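# Slide the pillow fully into its pillowcase on the table

## Task

Get the pillow completely inside the pillowcase, with the case's open end extending well beyond the pillow and the pillow lying flat rather than crumpled inside. Both must end up on the table; hanging slightly over its edge is acceptable. Finally release your grip and move the grippers away.

## Robot and tools

Robot: two arms, left_arm and right_arm, each with a two-finger gripper. Cameras: cam_high and cam_low sit on a fixed beam behind the arms; cam_left_wrist and cam_right_wrist ride on the wrists. All images are 896x504.

Frames. Positions and orientations printed in results (end_effector_position in metres, end_effector_quat_wxyz) are in the scene frame. Its origin is at table-top height, halfway between the two arm bases, a few centimetres back from the table's near edge. +x points out over the table, +z points up, and left_arm is on the +y side. Image left and right do not match the arm names. Bases: left_arm near (-0.009, +0.338, +0.005) m, right_arm near (+0.001, -0.298, +0.013) m. On each gripper, the fingers point along its own +z and open and close along its own y. The reported position is the spot between the pads, about 1 cm short of the fingertips. Printed poses can be off by a few cm, more at long reach.

Motion numbers. A row always has 14 numbers, each between -1 and 1, covering both arms even if only one moves. The first seven are for left_arm: dx, dy, dz, rx, ry, rz, opening. The next seven are the same for right_arm. dx to rz are offsets, not poses. They are measured along that arm's current Hand target axes (the gripper's own frame) and start from the Hand target at the beginning of the action or move. 1.0 equals 0.6 m of travel or 180 degrees of turn. rx, ry, rz form one rotation vector. Sending the same offset again moves the arm further. To leave an arm's pose alone, give it six zeros. Opening is absolute, not an offset: +1 is fully open (0.093 m) and -1 is shut. A 0 there is a real command, so always resend the opening you want.

execute_actions(actions, cameras): actions is a list of actions, run in order. Each action is a table of up to 15 rows, one row per 1/30 s step. A shorter table repeats its final row until step 15. Every row counts from the action's start pose, not from the row before. cameras lists camera names, ["all"] or []. By default you get images only when actions is empty. Steps in motion may list end_effector_position.

move(target, speed, blend, opening_speed, grip_force, blocking, cameras): drives each gripper in a straight line to its target. target is one 14-number row, or up to 15 such rows. Every row is an offset from the same starting Hand targets, not from the previous row. speed is the top path speed in m/s, from 0.002 to 2.9, default 0.25; rotation is capped at twice that in rad/s. It can be one value or one per target. blend is in metres and rounds corners between listed targets; 0 stops at each one. opening_speed is the finger rate per second on the -1..+1 scale, at least 0.2. grip_force is the per-pad limit in newtons, 10 to 50; it stays set until changed, and lower values close slowly. blocking=false returns early while the arm keeps moving. Paths do not avoid obstacles or the other arm. Fast moves overshoot and stray. Paths passing near an arm's own base can whip its elbow round, so route around it. A move's result adds a "move:" line. It ends as done, off_target, moving, held or fault. limits=paced means the sent pose was clipped; limits=held means a check held steps back.

wait(seconds): 0 to 3600; lets the scene run without new commands. stop(): brakes a running move. zoom_image(camera, region): region is [x0, y0, x1, y1] in pixels of that camera's most recent image, at most 504 by 504. finished_scene(scene): give the current scene number. It ends the scene for good.

Results. Hand target is the last commanded pose after clipping; the next offsets start there. The gripper often stops a bit short of it, and you can close the gap with an explicit offset. The controller keeps orientation within 40 degrees of the measured one per step. Friction and gravity can leave a gripper low, short or tilted, so check position and orientation after each move. grip_measured is the finger motor on the -1..+1 scale. Pads meet at about -0.94, and each millimetre of object width adds about 0.0208. A reading may sit up to 0.02 high. To hold something, keep sending the closing number; to release, send a value well above the object's width reading. Joint positions end with the finger gap in metres. Joint velocities "within noise" means the arm is still. Tool commands shows each present command.

Avoid: dropping the pillow or case, or letting either leave the table. Don't let go of items while they are still moving. Avoid fast impacts, heavy pressing, and targets far beyond a contact point, which push hard. Keep the arms and grippers from touching each other, and never close one gripper on the other's fingers. Don't strike the table fixtures: the bar, spacers, back plate and low rail. A blocked arm keeps pushing until commanded back past its gripper. Holding loads, reaching far out or straining raises motor heat. A MOTOR HOT line appears at 75 °C, at 90 °C the arm folds up and stops working, and at 100 °C it collapses. Joint limits (rad): waist -2.618..3.054, shoulder 0..3.142, elbow 0..3.142 (straight at 2.901), wrist pitch and yaw ±1.571, wrist roll ±2.094.

Each tool is called after "Emit:" by a JSON object that holds its "api" and its "payload", one argument or row to a line.

## Session

Emit:
{"api": "execute_actions", "payload": {
  "actions": []
}}

Scene clock: 0.00 s.
left_arm: end_effector_position=(+0.2152, +0.2381, +0.3569) grip_measured=+1.000 end_effector_quat_wxyz=(+0.586, +0.082, +0.790, -0.164) | right_arm: end_effector_position=(+0.2853, -0.1750, +0.2685) grip_measured=+1.000 end_effector_quat_wxyz=(+0.510, -0.246, +0.824, +0.035)
Joint positions: left_arm=[-0.536 0.567 1.013 -0.665 -0.204 -0.207 0.093] | right_arm=[0.462 0.859 0.857 -0.486 0.032 -0.179 0.093]
Joint velocities: within noise
Joint torques (N m): no reading
Motor temperatures (°C): left_arm=[21 27 28 27 24 24 24] | right_arm=[25 27 26 25 25 25 25]
Heat: left arm: 28 °C; right arm: 27 °C.
Hand target: left_arm +0.2136, +0.2391, +0.3600; +0.588, +0.081, +0.788, -0.166 | right_arm +0.2866, -0.1747, +0.2773; +0.521, -0.243, +0.818, +0.036
Tool commands: left_gripper/opening=+1.0 right_gripper/opening=+1.0

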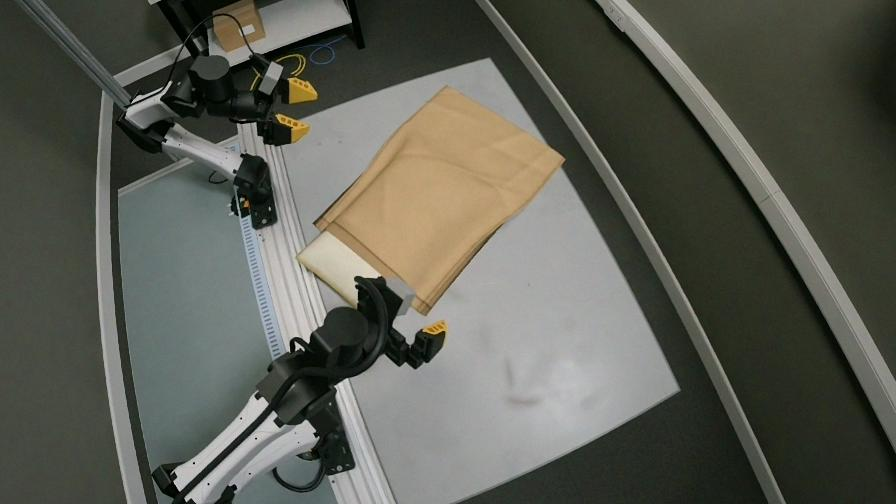

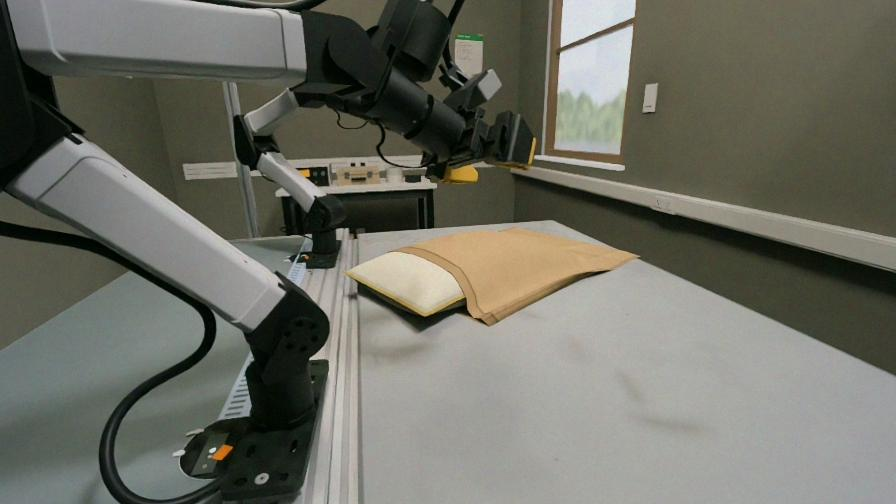

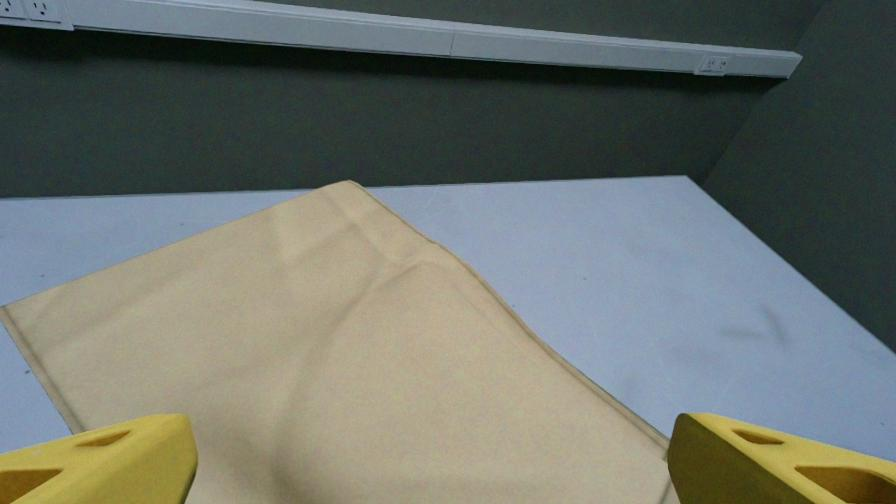

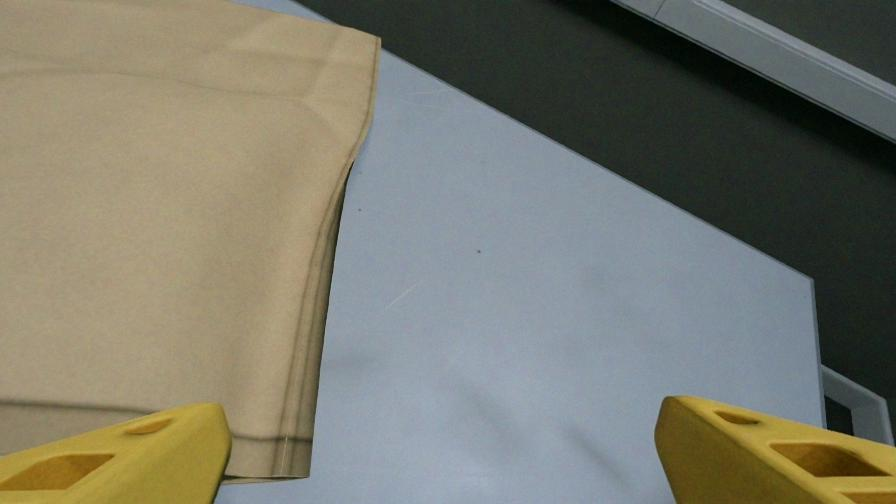

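Emit:
{"api": "zoom_image", "payload": {
  "camera": "cam_low",
  "region": [320, 200, 660, 360]
}}

Emit:
{"api": "zoom_image", "payload": {
  "camera": "cam_high",
  "region": [260, 60, 600, 340]
}}

Scaled by 1.482 from the camera's image (finer frame: 1280x720).

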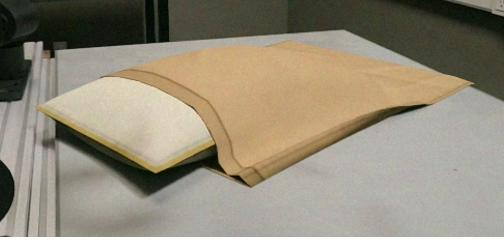

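Scaled by 1.482 from the camera's image (finer frame: 1280x720).

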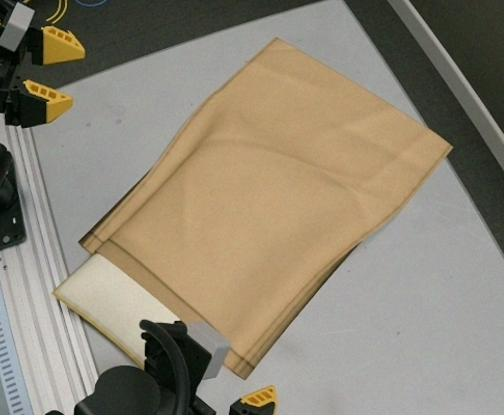

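Emit:
{"api": "move", "payload": {
  "target": [0,0,0,0,0,0,1, 0.2198,0.4503,-0.109,-0.0563,0.1767,0.0329,1],
  "cameras": ["all"]
}}

Scene clock: 118.23 s.
left_arm: end_effector_position=(+0.2152, +0.2381, +0.3569) grip_measured=+1.000 end_effector_quat_wxyz=(+0.586, +0.082, +0.790, -0.164) | right_arm: end_effector_position=(+0.0727, -0.0090, +0.1361) grip_measured=+1.000 end_effector_quat_wxyz=(+0.254, -0.249, +0.932, +0.063)
Joint positions: left_arm=[-0.536 0.567 1.013 -0.665 -0.204 -0.207 0.093] | right_arm=[1.64 1.375 1.028 -0.93 0.465 0.998 0.093]
Joint torques (N m): left_arm=[0.25 1.39 8.65 2.46 -0.14 0.18] | right_arm=[0.62 -4.21 9.13 0.57 0.29 0.15]
Motor temperatures (°C): left_arm=[21 26 36 43 24 24 24] | right_arm=[25 27 34 36 25 25 25]
Heat: left arm: 43 °C; right arm: 36 °C.
Hand target: left_arm +0.2136, +0.2391, +0.3600; +0.588, +0.081, +0.788, -0.166 | right_arm +0.0700, -0.0050, +0.1398; +0.251, -0.246, +0.934, +0.065
Off the commanded pose: left_arm 0.004 m, 0 deg | right_arm 0.006 m, 1 deg.
move: done
cam_right_wrist: T_world_to_cam=[[0.48117, -0.8766, 0.00658, -0.04266], [-0.87184, -0.47931, -0.10084, 0.11441], [0.09155, 0.04279, -0.99488, 0.21233]] pos_world=[0.10083, 0.00836, 0.22307]

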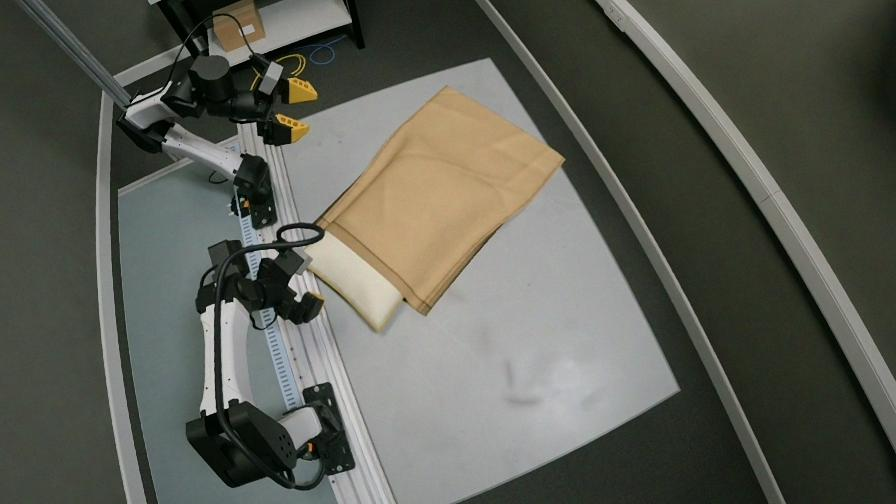

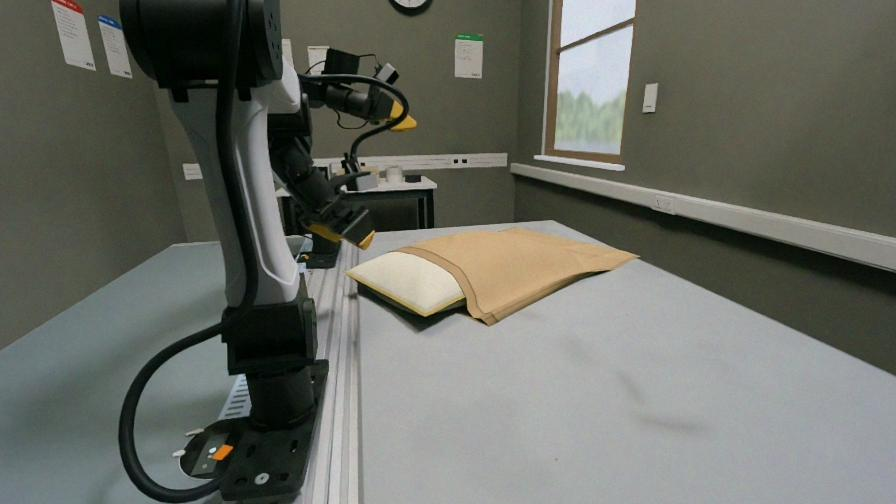

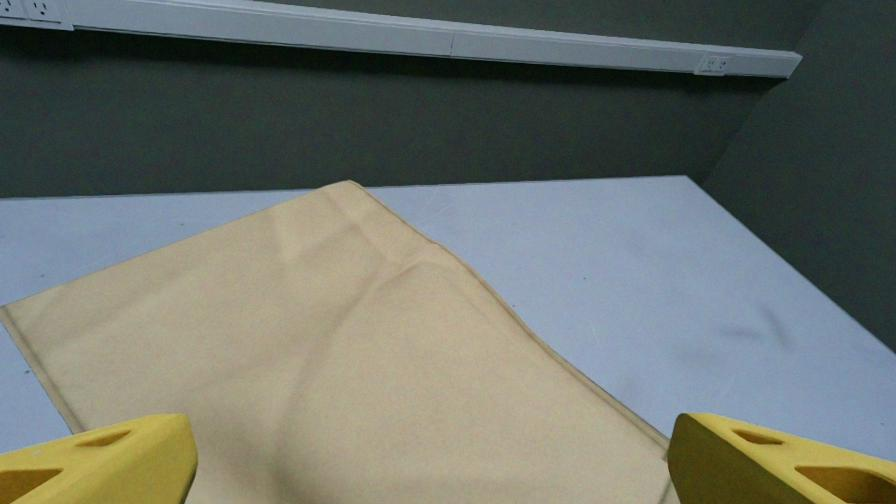

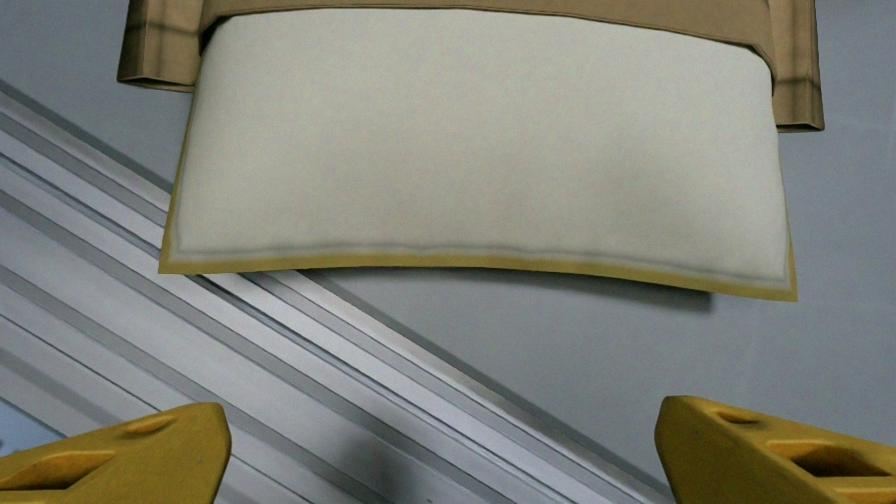

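Emit:
{"api": "move", "payload": {
  "target": [0,0,0,0,0,0,1, 0.0575,-0.0133,0.1497,0.0097,0,0.0168,1]
}}

Emit:
{"api": "move", "payload": {
  "target": [0,0,0,0,0,0,1, -0.0927,0,0.0728,0,0,0,1],
  "speed": 0.1,
  "cameras": ["cam_high","cam_low","cam_right_wrist"]
}}

Scene clock: 151.27 s.
left_arm: end_effector_position=(+0.2152, +0.2381, +0.3569) grip_measured=+1.000 end_effector_quat_wxyz=(+0.586, +0.082, +0.790, -0.164) | right_arm: end_effector_position=(+0.0859, -0.0042, +0.0501) grip_measured=+1.000 end_effector_quat_wxyz=(+0.256, -0.220, +0.939, +0.060)
Joint positions: left_arm=[-0.536 0.567 1.013 -0.665 -0.204 -0.207 0.093] | right_arm=[1.594 1.519 0.794 -0.55 0.465 1.013 0.093]
Joint torques (N m): left_arm=[0.24 1.42 8.64 2.46 -0.13 0.18] | right_arm=[-0.39 -4.9 5.53 0.84 0.28 0.01]
Motor temperatures (°C): left_arm=[21 26 37 45 24 24 24] | right_arm=[25 28 39 30 25 25 25]
Heat: left arm: 45 °C; right arm: 39 °C.
Hand target: left_arm +0.2136, +0.2391, +0.3600; +0.588, +0.081, +0.788, -0.166 | right_arm +0.0872, -0.0045, +0.0448; +0.253, -0.217, +0.941, +0.058
Off the commanded pose: left_arm 0.004 m, 0 deg | right_arm 0.006 m, 1 deg.
move: done

Scene clock: 152.77 s.
left_arm: end_effector_position=(+0.2152, +0.2381, +0.3569) grip_measured=+1.000 end_effector_quat_wxyz=(+0.586, +0.082, +0.790, -0.164) | right_arm: end_effector_position=(+0.1452, +0.0122, +0.0318) grip_measured=+1.000 end_effector_quat_wxyz=(+0.247, -0.217, +0.943, +0.041)
Joint positions: left_arm=[-0.536 0.567 1.013 -0.665 -0.204 -0.207 0.093] | right_arm=[1.383 1.662 0.865 -0.431 0.398 0.81 0.093]
Joint torques (N m): left_arm=[0.25 1.4 8.65 2.46 -0.13 0.18] | right_arm=[-0.44 -5.79 8.42 1.1 0.21 -0.15]
Heat: left arm: 45 °C; right arm: 39 °C.
Hand target: left_arm +0.2136, +0.2391, +0.3600; +0.588, +0.081, +0.788, -0.166 | right_arm +0.1502, +0.0262, +0.0350; +0.253, -0.217, +0.941, +0.058
Off the commanded pose: left_arm 0.004 m, 0 deg | right_arm 0.015 m, 2 deg.
move: off_target (right_arm)
cam_right_wrist: T_world_to_cam=[[0.41456, -0.90962, 0.02717, -0.04879], [-0.90636, -0.41538, -0.07722, 0.18068], [0.08153, 0.00739, -0.99664, 0.10288]] pos_world=[0.1756, 0.02991, 0.11782]

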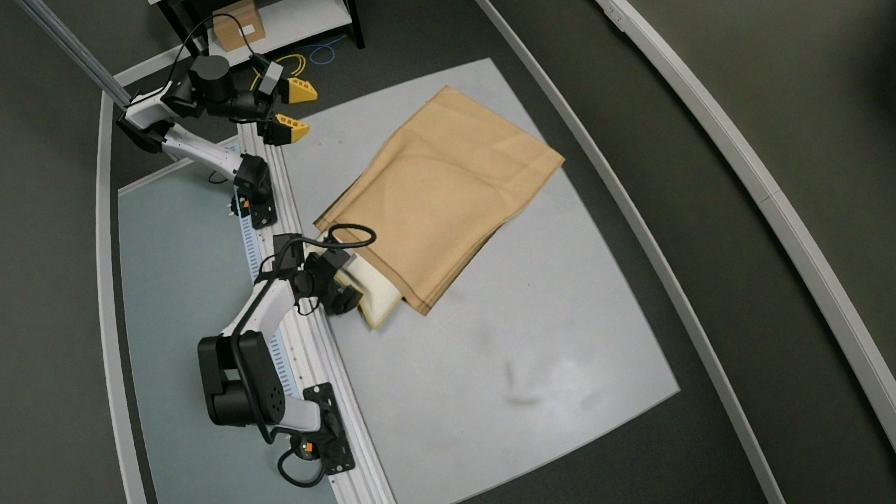

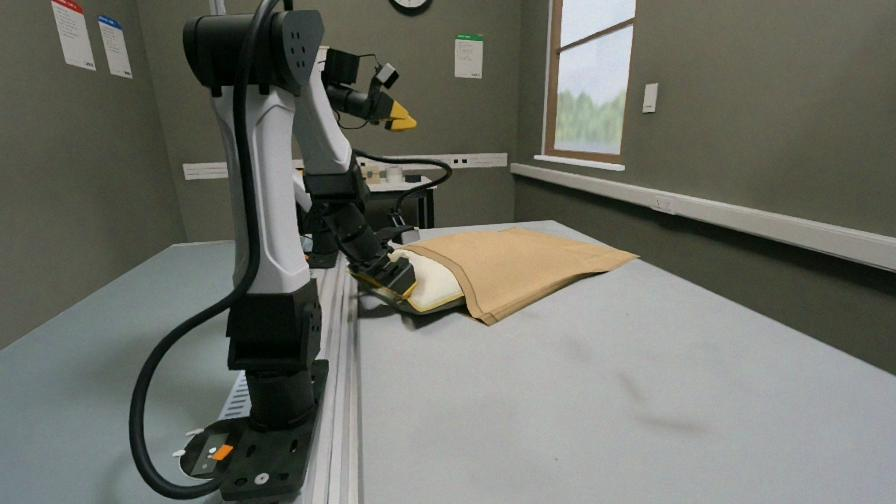

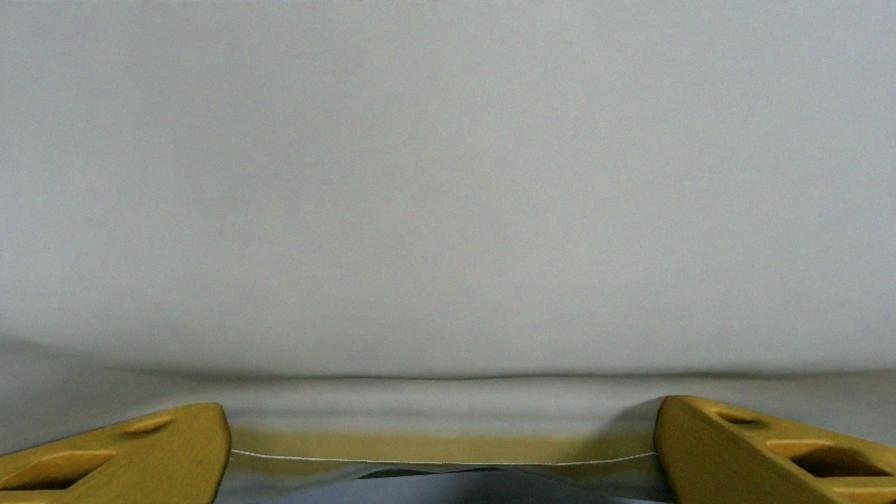

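Emit:
{"api": "move", "payload": {
  "target": [0,0,0,0,0,0,1, -0.101,0.0133,0.0583,0,0,0,1],
  "speed": 0.1,
  "cameras": ["cam_high","cam_low","cam_right_wrist"]
}}

Scene clock: 161.27 s.
left_arm: end_effector_position=(+0.2152, +0.2381, +0.3569) grip_measured=+1.000 end_effector_quat_wxyz=(+0.586, +0.082, +0.790, -0.164) | right_arm: end_effector_position=(+0.1970, +0.0506, +0.0304) grip_measured=+1.000 end_effector_quat_wxyz=(+0.237, -0.223, +0.945, +0.043)
Joint positions: left_arm=[-0.536 0.567 1.013 -0.665 -0.204 -0.207 0.093] | right_arm=[1.25 1.837 1.079 -0.431 0.329 0.672 0.093]
Joint torques (N m): left_arm=[0.24 1.39 8.64 2.46 -0.13 0.18] | right_arm=[-1.02 -7.53 9.07 1.23 0.32 -0.12]
Heat: left arm: 45 °C; right arm: 39 °C.
Hand target: left_arm +0.2136, +0.2391, +0.3600; +0.588, +0.081, +0.788, -0.166 | right_arm +0.2095, +0.0639, +0.0350; +0.253, -0.217, +0.941, +0.058
Off the commanded pose: left_arm 0.004 m, 0 deg | right_arm 0.019 m, 3 deg.
move: off_target (right_arm)
cam_right_wrist: T_world_to_cam=[[0.4256, -0.90464, 0.02201, -0.03755], [-0.90285, -0.42615, -0.05714, 0.24272], [0.06107, 0.00444, -0.99812, 0.10128]] pos_world=[0.22893, 0.06901, 0.11579]

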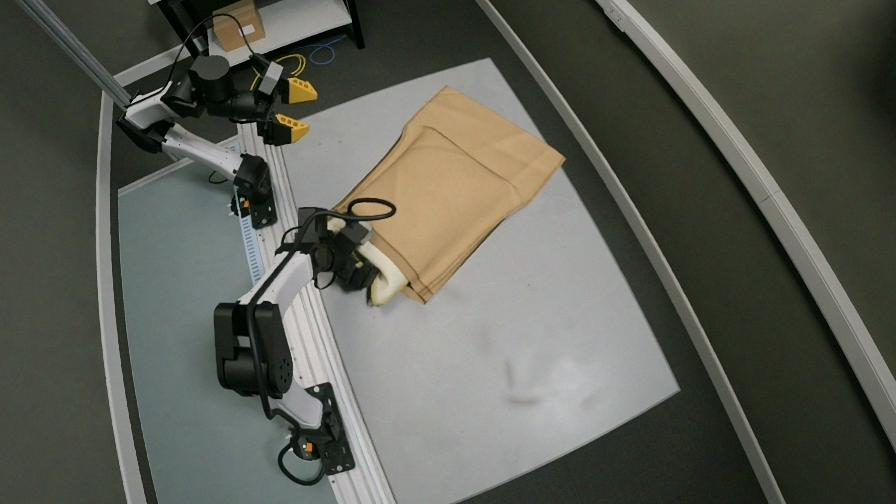

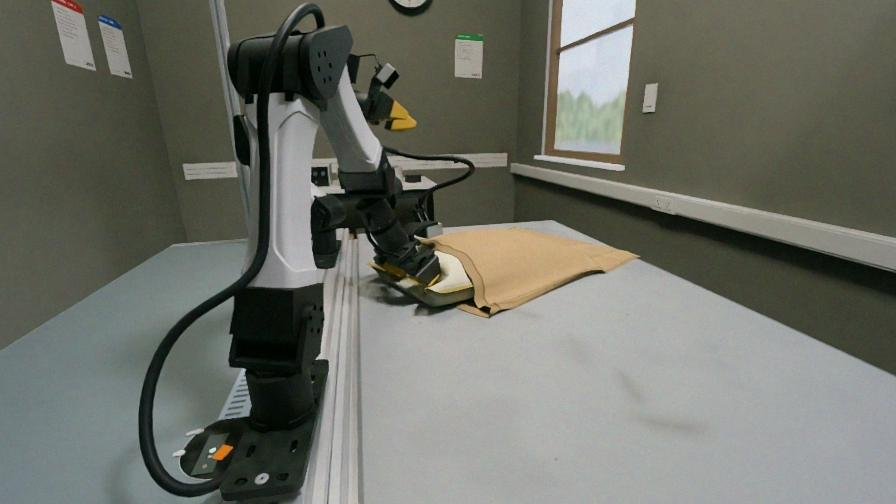

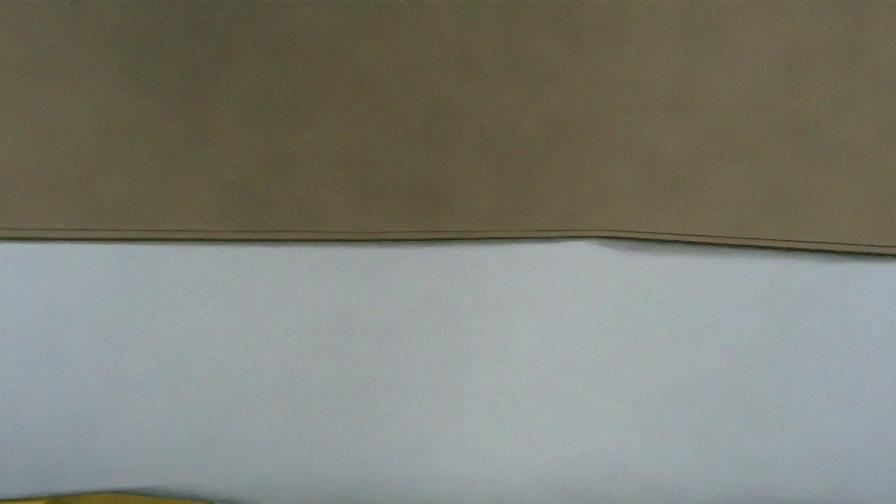

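Emit:
{"api": "move", "payload": {
  "target": [0,0,0,0,0,0,1, -0.13,0.01,0.075,0,-0.09,0,1],
  "speed": 0.1,
  "cameras": ["cam_high","cam_low","cam_right_wrist"]
}}

Scene clock: 175.77 s.
left_arm: end_effector_position=(+0.2152, +0.2381, +0.3569) grip_measured=+1.000 end_effector_quat_wxyz=(+0.586, +0.082, +0.790, -0.164) | right_arm: end_effector_position=(+0.2725, +0.0996, +0.0304) grip_measured=+1.000 end_effector_quat_wxyz=(+0.362, -0.214, +0.904, +0.081)
Joint positions: left_arm=[-0.536 0.567 1.013 -0.665 -0.204 -0.207 0.093] | right_arm=[1.173 2.002 1.143 -0.049 0.431 0.51 0.093]
Joint torques (N m): left_arm=[0.24 1.39 8.65 2.46 -0.13 0.18] | right_arm=[-1.09 -8.4 9.03 1.66 0.39 -0.19]
Heat: left arm: 46 °C; right arm: 39 °C.
Hand target: left_arm +0.2136, +0.2391, +0.3600; +0.588, +0.081, +0.788, -0.166 | right_arm +0.2878, +0.1088, +0.0353; +0.383, -0.207, +0.896, +0.088
Off the commanded pose: left_arm 0.004 m, 0 deg | right_arm 0.018 m, 3 deg.
move: off_target (right_arm)
cam_right_wrist: T_world_to_cam=[[0.43157, -0.90208, 0.00122, -0.02671], [-0.85305, -0.40856, -0.32462, 0.32464], [0.29333, 0.13906, -0.94584, 0.01815]] pos_world=[0.28314, 0.10602, 0.12258]

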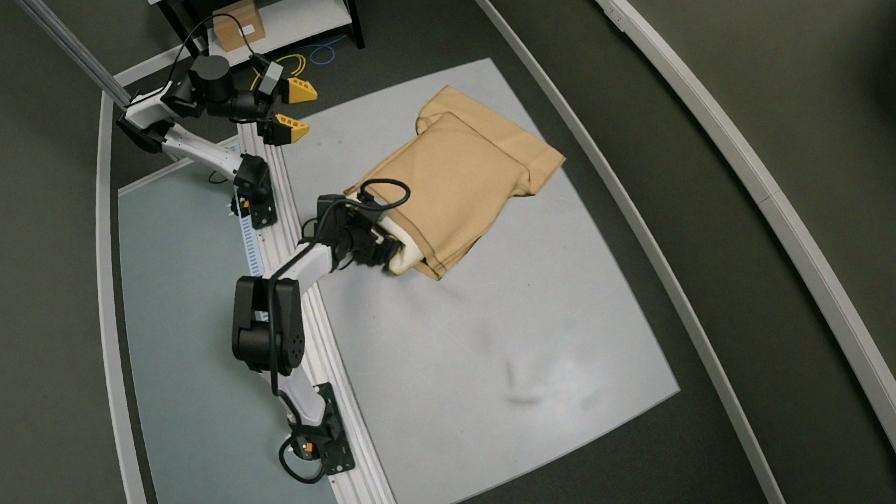

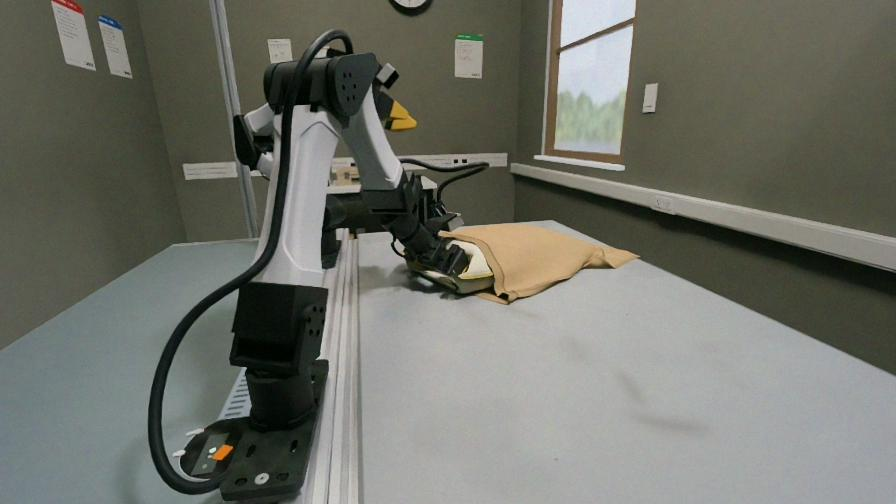

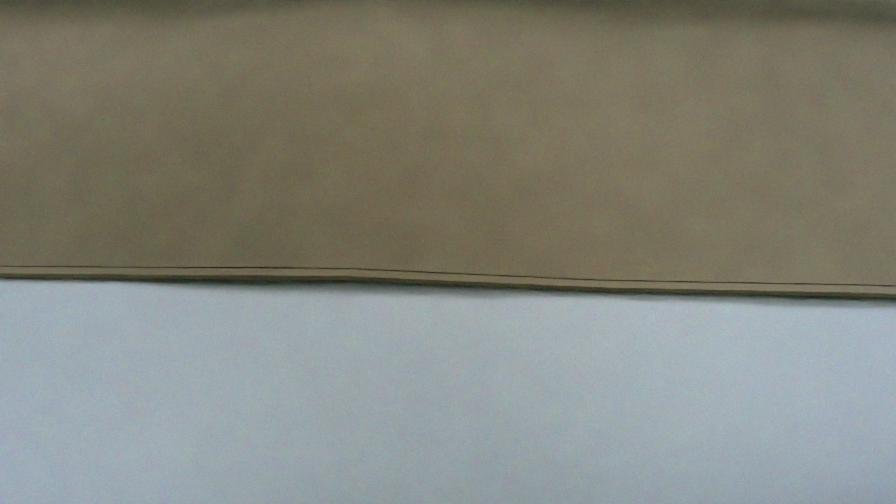

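Emit:
{"api": "move", "payload": {
  "target": [0.3072,0.1138,0.0187,-0.2337,0.2157,-0.1143,1, 0,0,0,0,0,0,1],
  "cameras": ["cam_high","cam_left_wrist"]
}}

Scene clock: 202.13 s.
left_arm: end_effector_position=(+0.1980, +0.2832, +0.1792) grip_measured=+1.000 end_effector_quat_wxyz=(+0.272, -0.216, +0.937, +0.047) | right_arm: end_effector_position=(+0.2725, +0.0996, +0.0303) grip_measured=+1.000 end_effector_quat_wxyz=(+0.362, -0.215, +0.904, +0.081)
Joint positions: left_arm=[-0.618 0.966 0.976 -1.239 -0.503 -1.038 0.093] | right_arm=[1.173 2.002 1.143 -0.048 0.431 0.509 0.093]
Joint torques (N m): left_arm=[0.77 -0.69 6.31 0.94 -0.32 0.07] | right_arm=[-1.11 -8.34 8.98 1.7 0.41 -0.19]
Motor temperatures (°C): left_arm=[21 26 38 46 24 24 24] | right_arm=[25 34 38 32 25 25 25]
Heat: left arm: 46 °C; right arm: 38 °C.
Hand target: left_arm +0.1913, +0.2864, +0.1703; +0.253, -0.217, +0.941, +0.058 | right_arm +0.2878, +0.1088, +0.0351; +0.383, -0.207, +0.896, +0.088
Off the commanded pose: left_arm 0.012 m, 3 deg | right_arm 0.019 m, 3 deg.
move: off_target (left_arm)
cam_left_wrist: T_world_to_cam=[[0.39822, -0.91688, 0.02723, 0.17449], [-0.91074, -0.39875, -0.10751, 0.34989], [0.10943, 0.01801, -0.99383, 0.23839]] pos_world=[0.22309, 0.29521, 0.26978]

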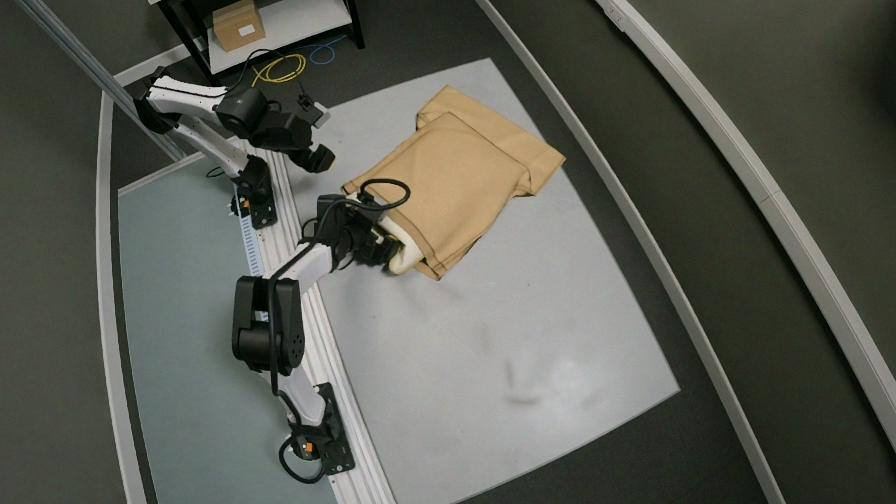

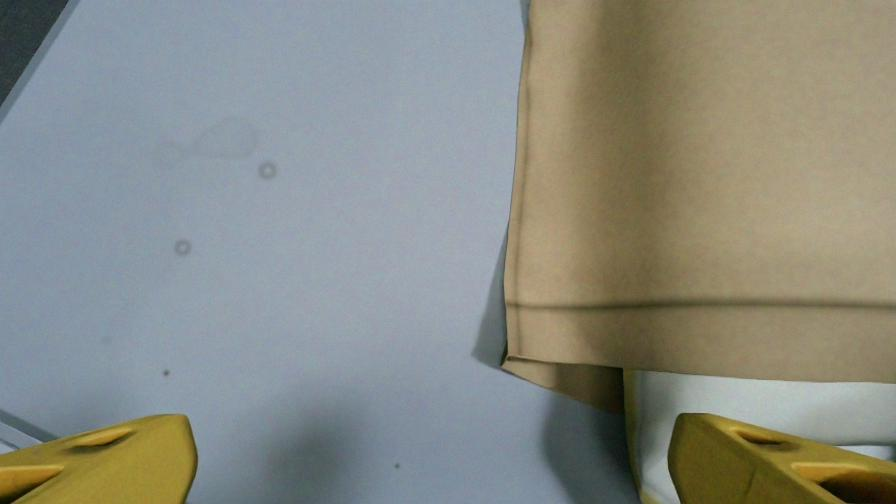

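Emit:
{"api": "move", "payload": {
  "target": [0.0573,-0.0812,0.1787,0,0,0,0, 0,0,0,0,0,0,1],
  "cameras": ["cam_low","cam_left_wrist"]
}}

Scene clock: 220.93 s.
left_arm: end_effector_position=(+0.2378, +0.2518, +0.0686) grip_measured=+0.002 end_effector_quat_wxyz=(+0.264, -0.222, +0.937, +0.055) | right_arm: end_effector_position=(+0.2725, +0.0996, +0.0303) grip_measured=+1.000 end_effector_quat_wxyz=(+0.362, -0.215, +0.904, +0.081)
Joint positions: left_arm=[-0.607 1.241 0.693 -0.701 -0.499 -1.046 0.045] | right_arm=[1.173 2.002 1.143 -0.048 0.431 0.509 0.093]
Joint torques (N m): left_arm=[0.7 -2.56 6.01 1.23 -0.29 0.27] | right_arm=[-1.1 -8.36 9.07 1.68 0.4 -0.18]
Motor temperatures (°C): left_arm=[21 26 38 41 24 24 24] | right_arm=[25 35 37 33 25 25 25]
Heat: left arm: 41 °C; right arm: 37 °C.
Hand target: left_arm +0.2341, +0.2532, +0.0602; +0.253, -0.217, +0.941, +0.058 | right_arm +0.2878, +0.1088, +0.0351; +0.383, -0.207, +0.896, +0.088
Off the commanded pose: left_arm 0.009 m, 2 deg | right_arm 0.018 m, 3 deg.
move: done
cam_left_wrist: T_world_to_cam=[[0.41334, -0.91047, 0.01415, 0.12858], [-0.90589, -0.41274, -0.09495, 0.36323], [0.09229, 0.02643, -0.99538, 0.12677]] pos_world=[0.2642, 0.26363, 0.15885]

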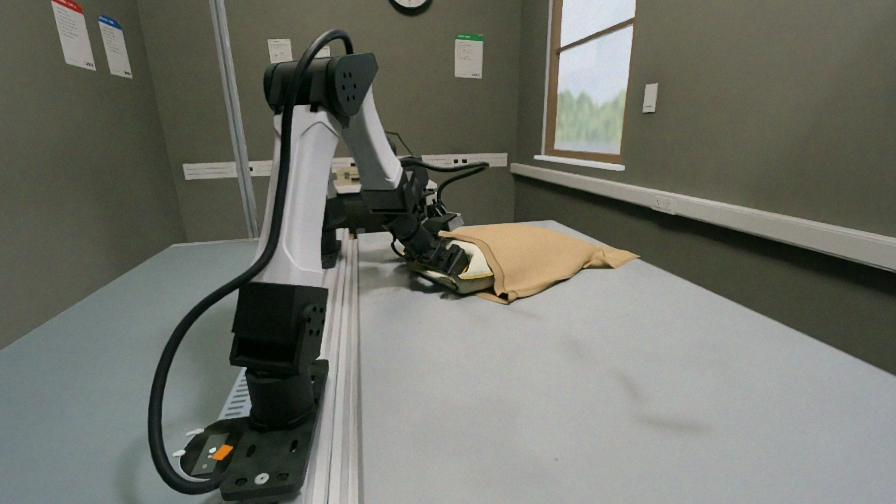

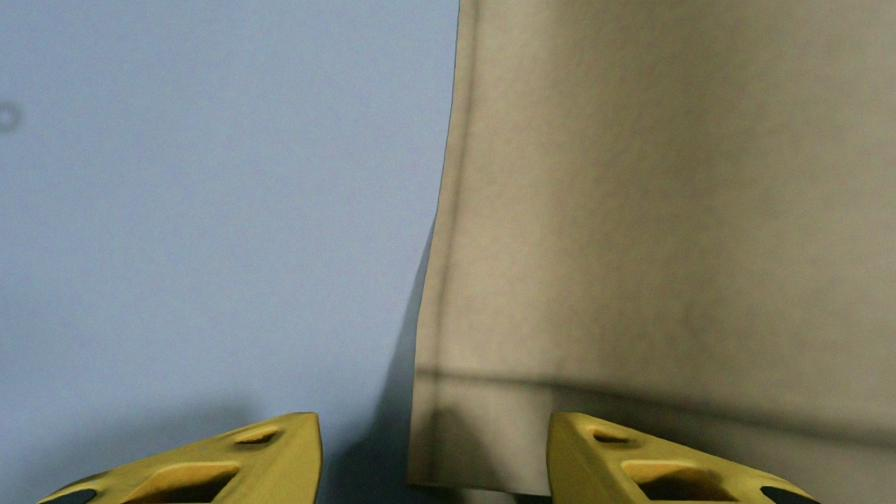

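Emit:
{"api": "move", "payload": {
  "target": [
    [0.0243,-0.0067,0.0822,0,0,0,0, 0,0,0,0,0,0,1],
    [0.0243,-0.0067,0.0822,0,0,0,-1, 0,0,0,0,0,0,1]
  ],
  "speed": 0.1,
  "cameras": ["cam_left_wrist"]
}}

Scene clock: 226.63 s.
left_arm: end_effector_position=(+0.2385, +0.2514, +0.0680) grip_measured=+0.002 end_effector_quat_wxyz=(+0.265, -0.222, +0.937, +0.053) | right_arm: end_effector_position=(+0.2725, +0.0996, +0.0303) grip_measured=+1.000 end_effector_quat_wxyz=(+0.362, -0.215, +0.904, +0.081)
Joint positions: left_arm=[-0.606 1.243 0.691 -0.693 -0.499 -1.045 0.045] | right_arm=[1.173 2.002 1.143 -0.048 0.431 0.509 0.093]
Joint torques (N m): left_arm=[0.18 -3.58 7.8 1.1 -0.44 0.18] | right_arm=[-1.05 -8.38 9.01 1.67 0.4 -0.18]
Heat: left arm: 40 °C; right arm: 37 °C.
Hand target: left_arm +0.2381, +0.2516, +0.0685; +0.265, -0.222, +0.937, +0.054 (not the last commanded pose) | right_arm +0.2878, +0.1088, +0.0351; +0.383, -0.207, +0.896, +0.088
Tool commands: left_gripper/opening=+0.0 right_gripper/opening=+1.0
Off the commanded pose: left_arm 0.058 m, 2 deg | right_arm 0.018 m, 3 deg.
move: held (left_arm; a check stopped the path); path passed 0 of 2 targets; target 2's new opening was not sent; limits=held
pose unreachable (left arm): on one or more control steps of this call, first in action 0 (counted from 0), this arm could not follow its commanded pose, so it was not sent that pose on those steps. It may still have moved: this result reports where it is.
cause: moving toward the commanded pose would bring a part of the arm too close to another arm (this arm's wrist (the part past joint 4) and the right arm's wrist (the part past joint 4), at the place that arm is still heading or pushing toward).
cam_left_wrist: T_world_to_cam=[[0.41339, -0.9104, 0.017, 0.12781], [-0.90562, -0.41301, -0.0963, 0.3638], [0.0947, 0.02442, -0.99521, 0.126]] pos_world=[0.2647, 0.26353, 0.15826]

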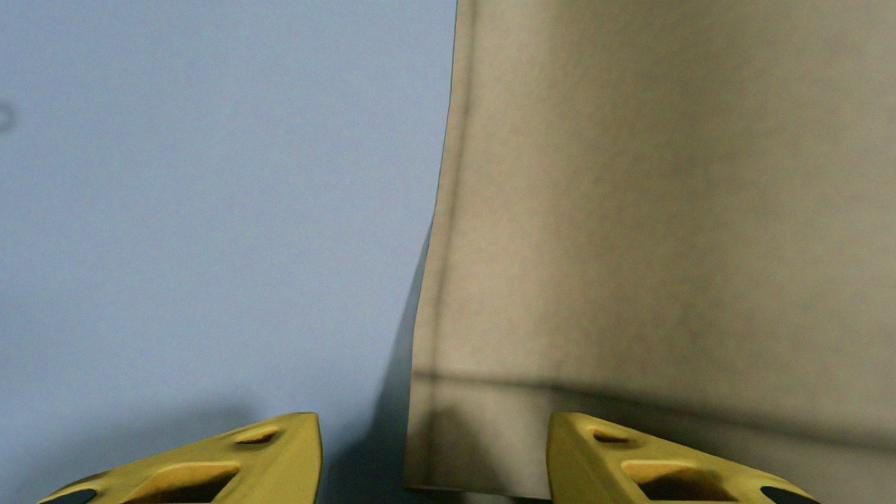

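Emit:
{"api": "move", "payload": {
  "target": [
    [0,0,0,0.114,0,0.197,0, 0,0,0,0,0,0,1],
    [0.0403,-0.003,0.0865,0.114,0,0.197,0, 0,0,0,0,0,0,1],
    [0.0403,-0.003,0.0865,0.114,0,0.197,-1, 0,0,0,0,0,0,1]
  ],
  "speed": 0.12,
  "cameras": ["cam_high","cam_left_wrist"]
}}

Scene clock: 243.83 s.
left_arm: end_effector_position=(+0.2556, +0.2447, +0.0260) grip_measured=-0.970 end_effector_quat_wxyz=(+0.294, +0.120, +0.947, -0.046) | right_arm: end_effector_position=(+0.2732, +0.1004, +0.0312) grip_measured=+1.000 end_effector_quat_wxyz=(+0.364, -0.214, +0.903, +0.082)
Joint positions: left_arm=[-0.327 1.162 0.387 -0.143 -0.06 -0.103 0] | right_arm=[1.173 2.002 1.143 -0.042 0.432 0.508 0.093]
Joint torques (N m): left_arm=[0.75 -1.47 5.5 1.68 -0.22 0.26] | right_arm=[-1.14 -8.28 9.07 1.65 0.37 -0.18]
Heat: left arm: 39 °C; right arm: 38 °C.
Hand target: left_arm +0.2450, +0.2520, +0.0117; +0.271, +0.122, +0.954, -0.033 | right_arm +0.2878, +0.1088, +0.0351; +0.383, -0.207, +0.896, +0.088
Off the commanded pose: left_arm 0.019 m, 3 deg | right_arm 0.017 m, 3 deg.
move: off_target (left_arm); target 3's new opening was sent with left_arm's hand 0.016 m and 2 deg from that target
cam_left_wrist: T_world_to_cam=[[-0.28735, -0.95773, 0.01374, 0.306], [-0.94711, 0.28197, -0.1532, 0.21445], [0.14285, -0.05704, -0.9881, 0.09023]] pos_world=[0.27815, 0.23775, 0.1178]

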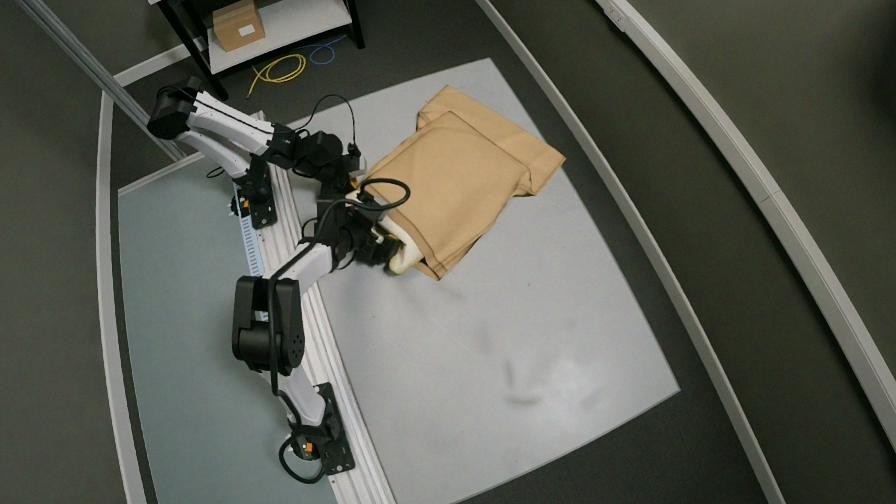

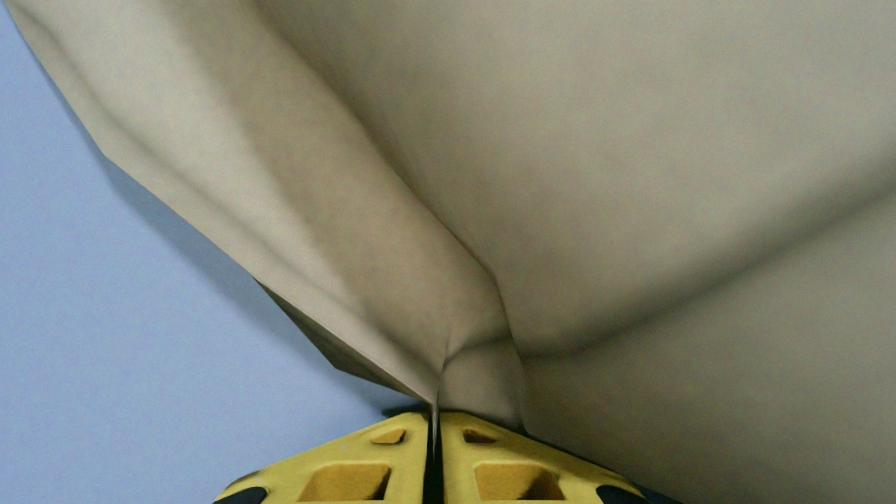

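Emit:
{"api": "move", "payload": {
  "target": [0.0197,-0.0317,-0.0415,0,0,0,-1, -0.0691,0,0.0723,0,0,0,1],
  "speed": 0.1,
  "cameras": ["all"]
}}

Scene clock: 260.77 s.
left_arm: end_effector_position=(+0.2306, +0.2338, +0.0347) grip_measured=-0.970 end_effector_quat_wxyz=(+0.291, +0.121, +0.948, -0.041) | right_arm: end_effector_position=(+0.3288, +0.1300, +0.0343) grip_measured=+1.000 end_effector_quat_wxyz=(+0.374, -0.211, +0.899, +0.084)
Joint positions: left_arm=[-0.455 1.042 0.373 -0.269 -0.142 -0.201 0] | right_arm=[1.092 2.157 1.389 -0.088 0.393 0.435 0.093]
Joint torques (N m): left_arm=[-0.44 -3 6.32 1.37 -0.24 0.07] | right_arm=[-1.22 -9.96 9.65 1.53 0.22 -0.12]
Heat: left arm: 40 °C; right arm: 38 °C.
Hand target: left_arm +0.2178, +0.2393, +0.0266; +0.271, +0.122, +0.954, -0.034 | right_arm +0.3418, +0.1351, +0.0353; +0.383, -0.207, +0.896, +0.088
Off the commanded pose: left_arm 0.016 m, 3 deg | right_arm 0.014 m, 1 deg.
move: off_target (left_arm, right_arm)
cam_left_wrist: T_world_to_cam=[[-0.28762, -0.95773, 0.0054, 0.2887], [-0.94796, 0.28388, -0.14415, 0.19459], [0.13653, -0.04658, -0.98954, 0.10074]] pos_world=[0.25374, 0.22595, 0.12618]
cam_right_wrist: T_world_to_cam=[[0.42807, -0.90375, -0.00029, -0.02213], [-0.847, -0.40108, -0.34891, 0.38414], [0.31521, 0.1496, -0.93716, -0.00777]] pos_world=[0.33729, 0.13524, 0.12674]

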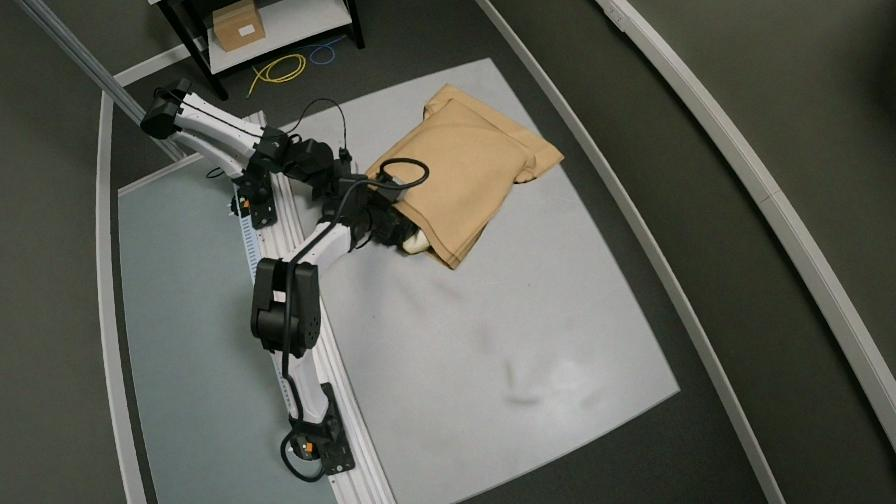

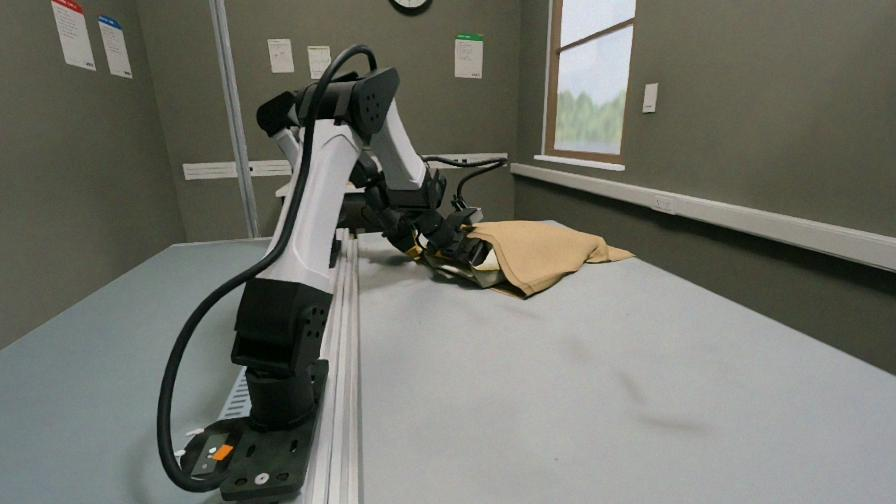

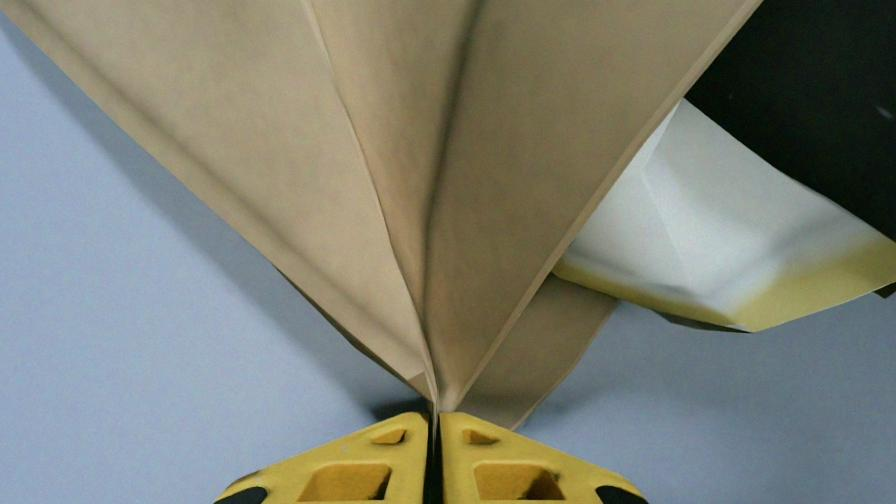

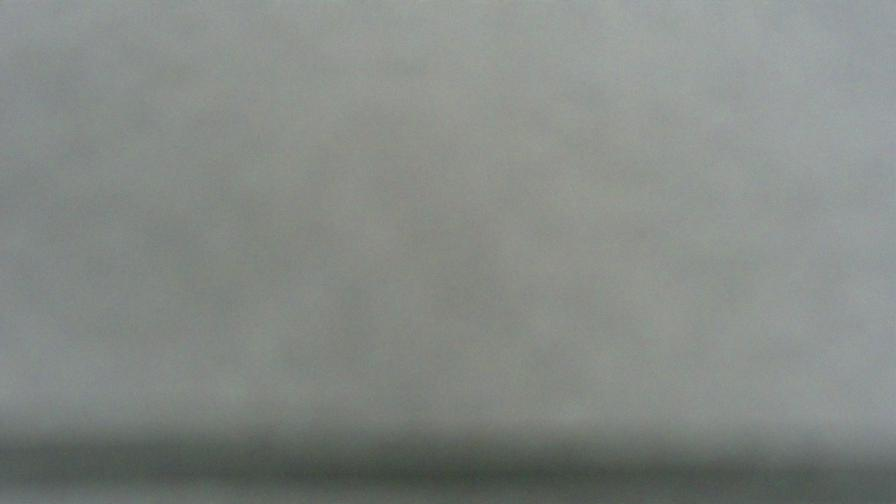

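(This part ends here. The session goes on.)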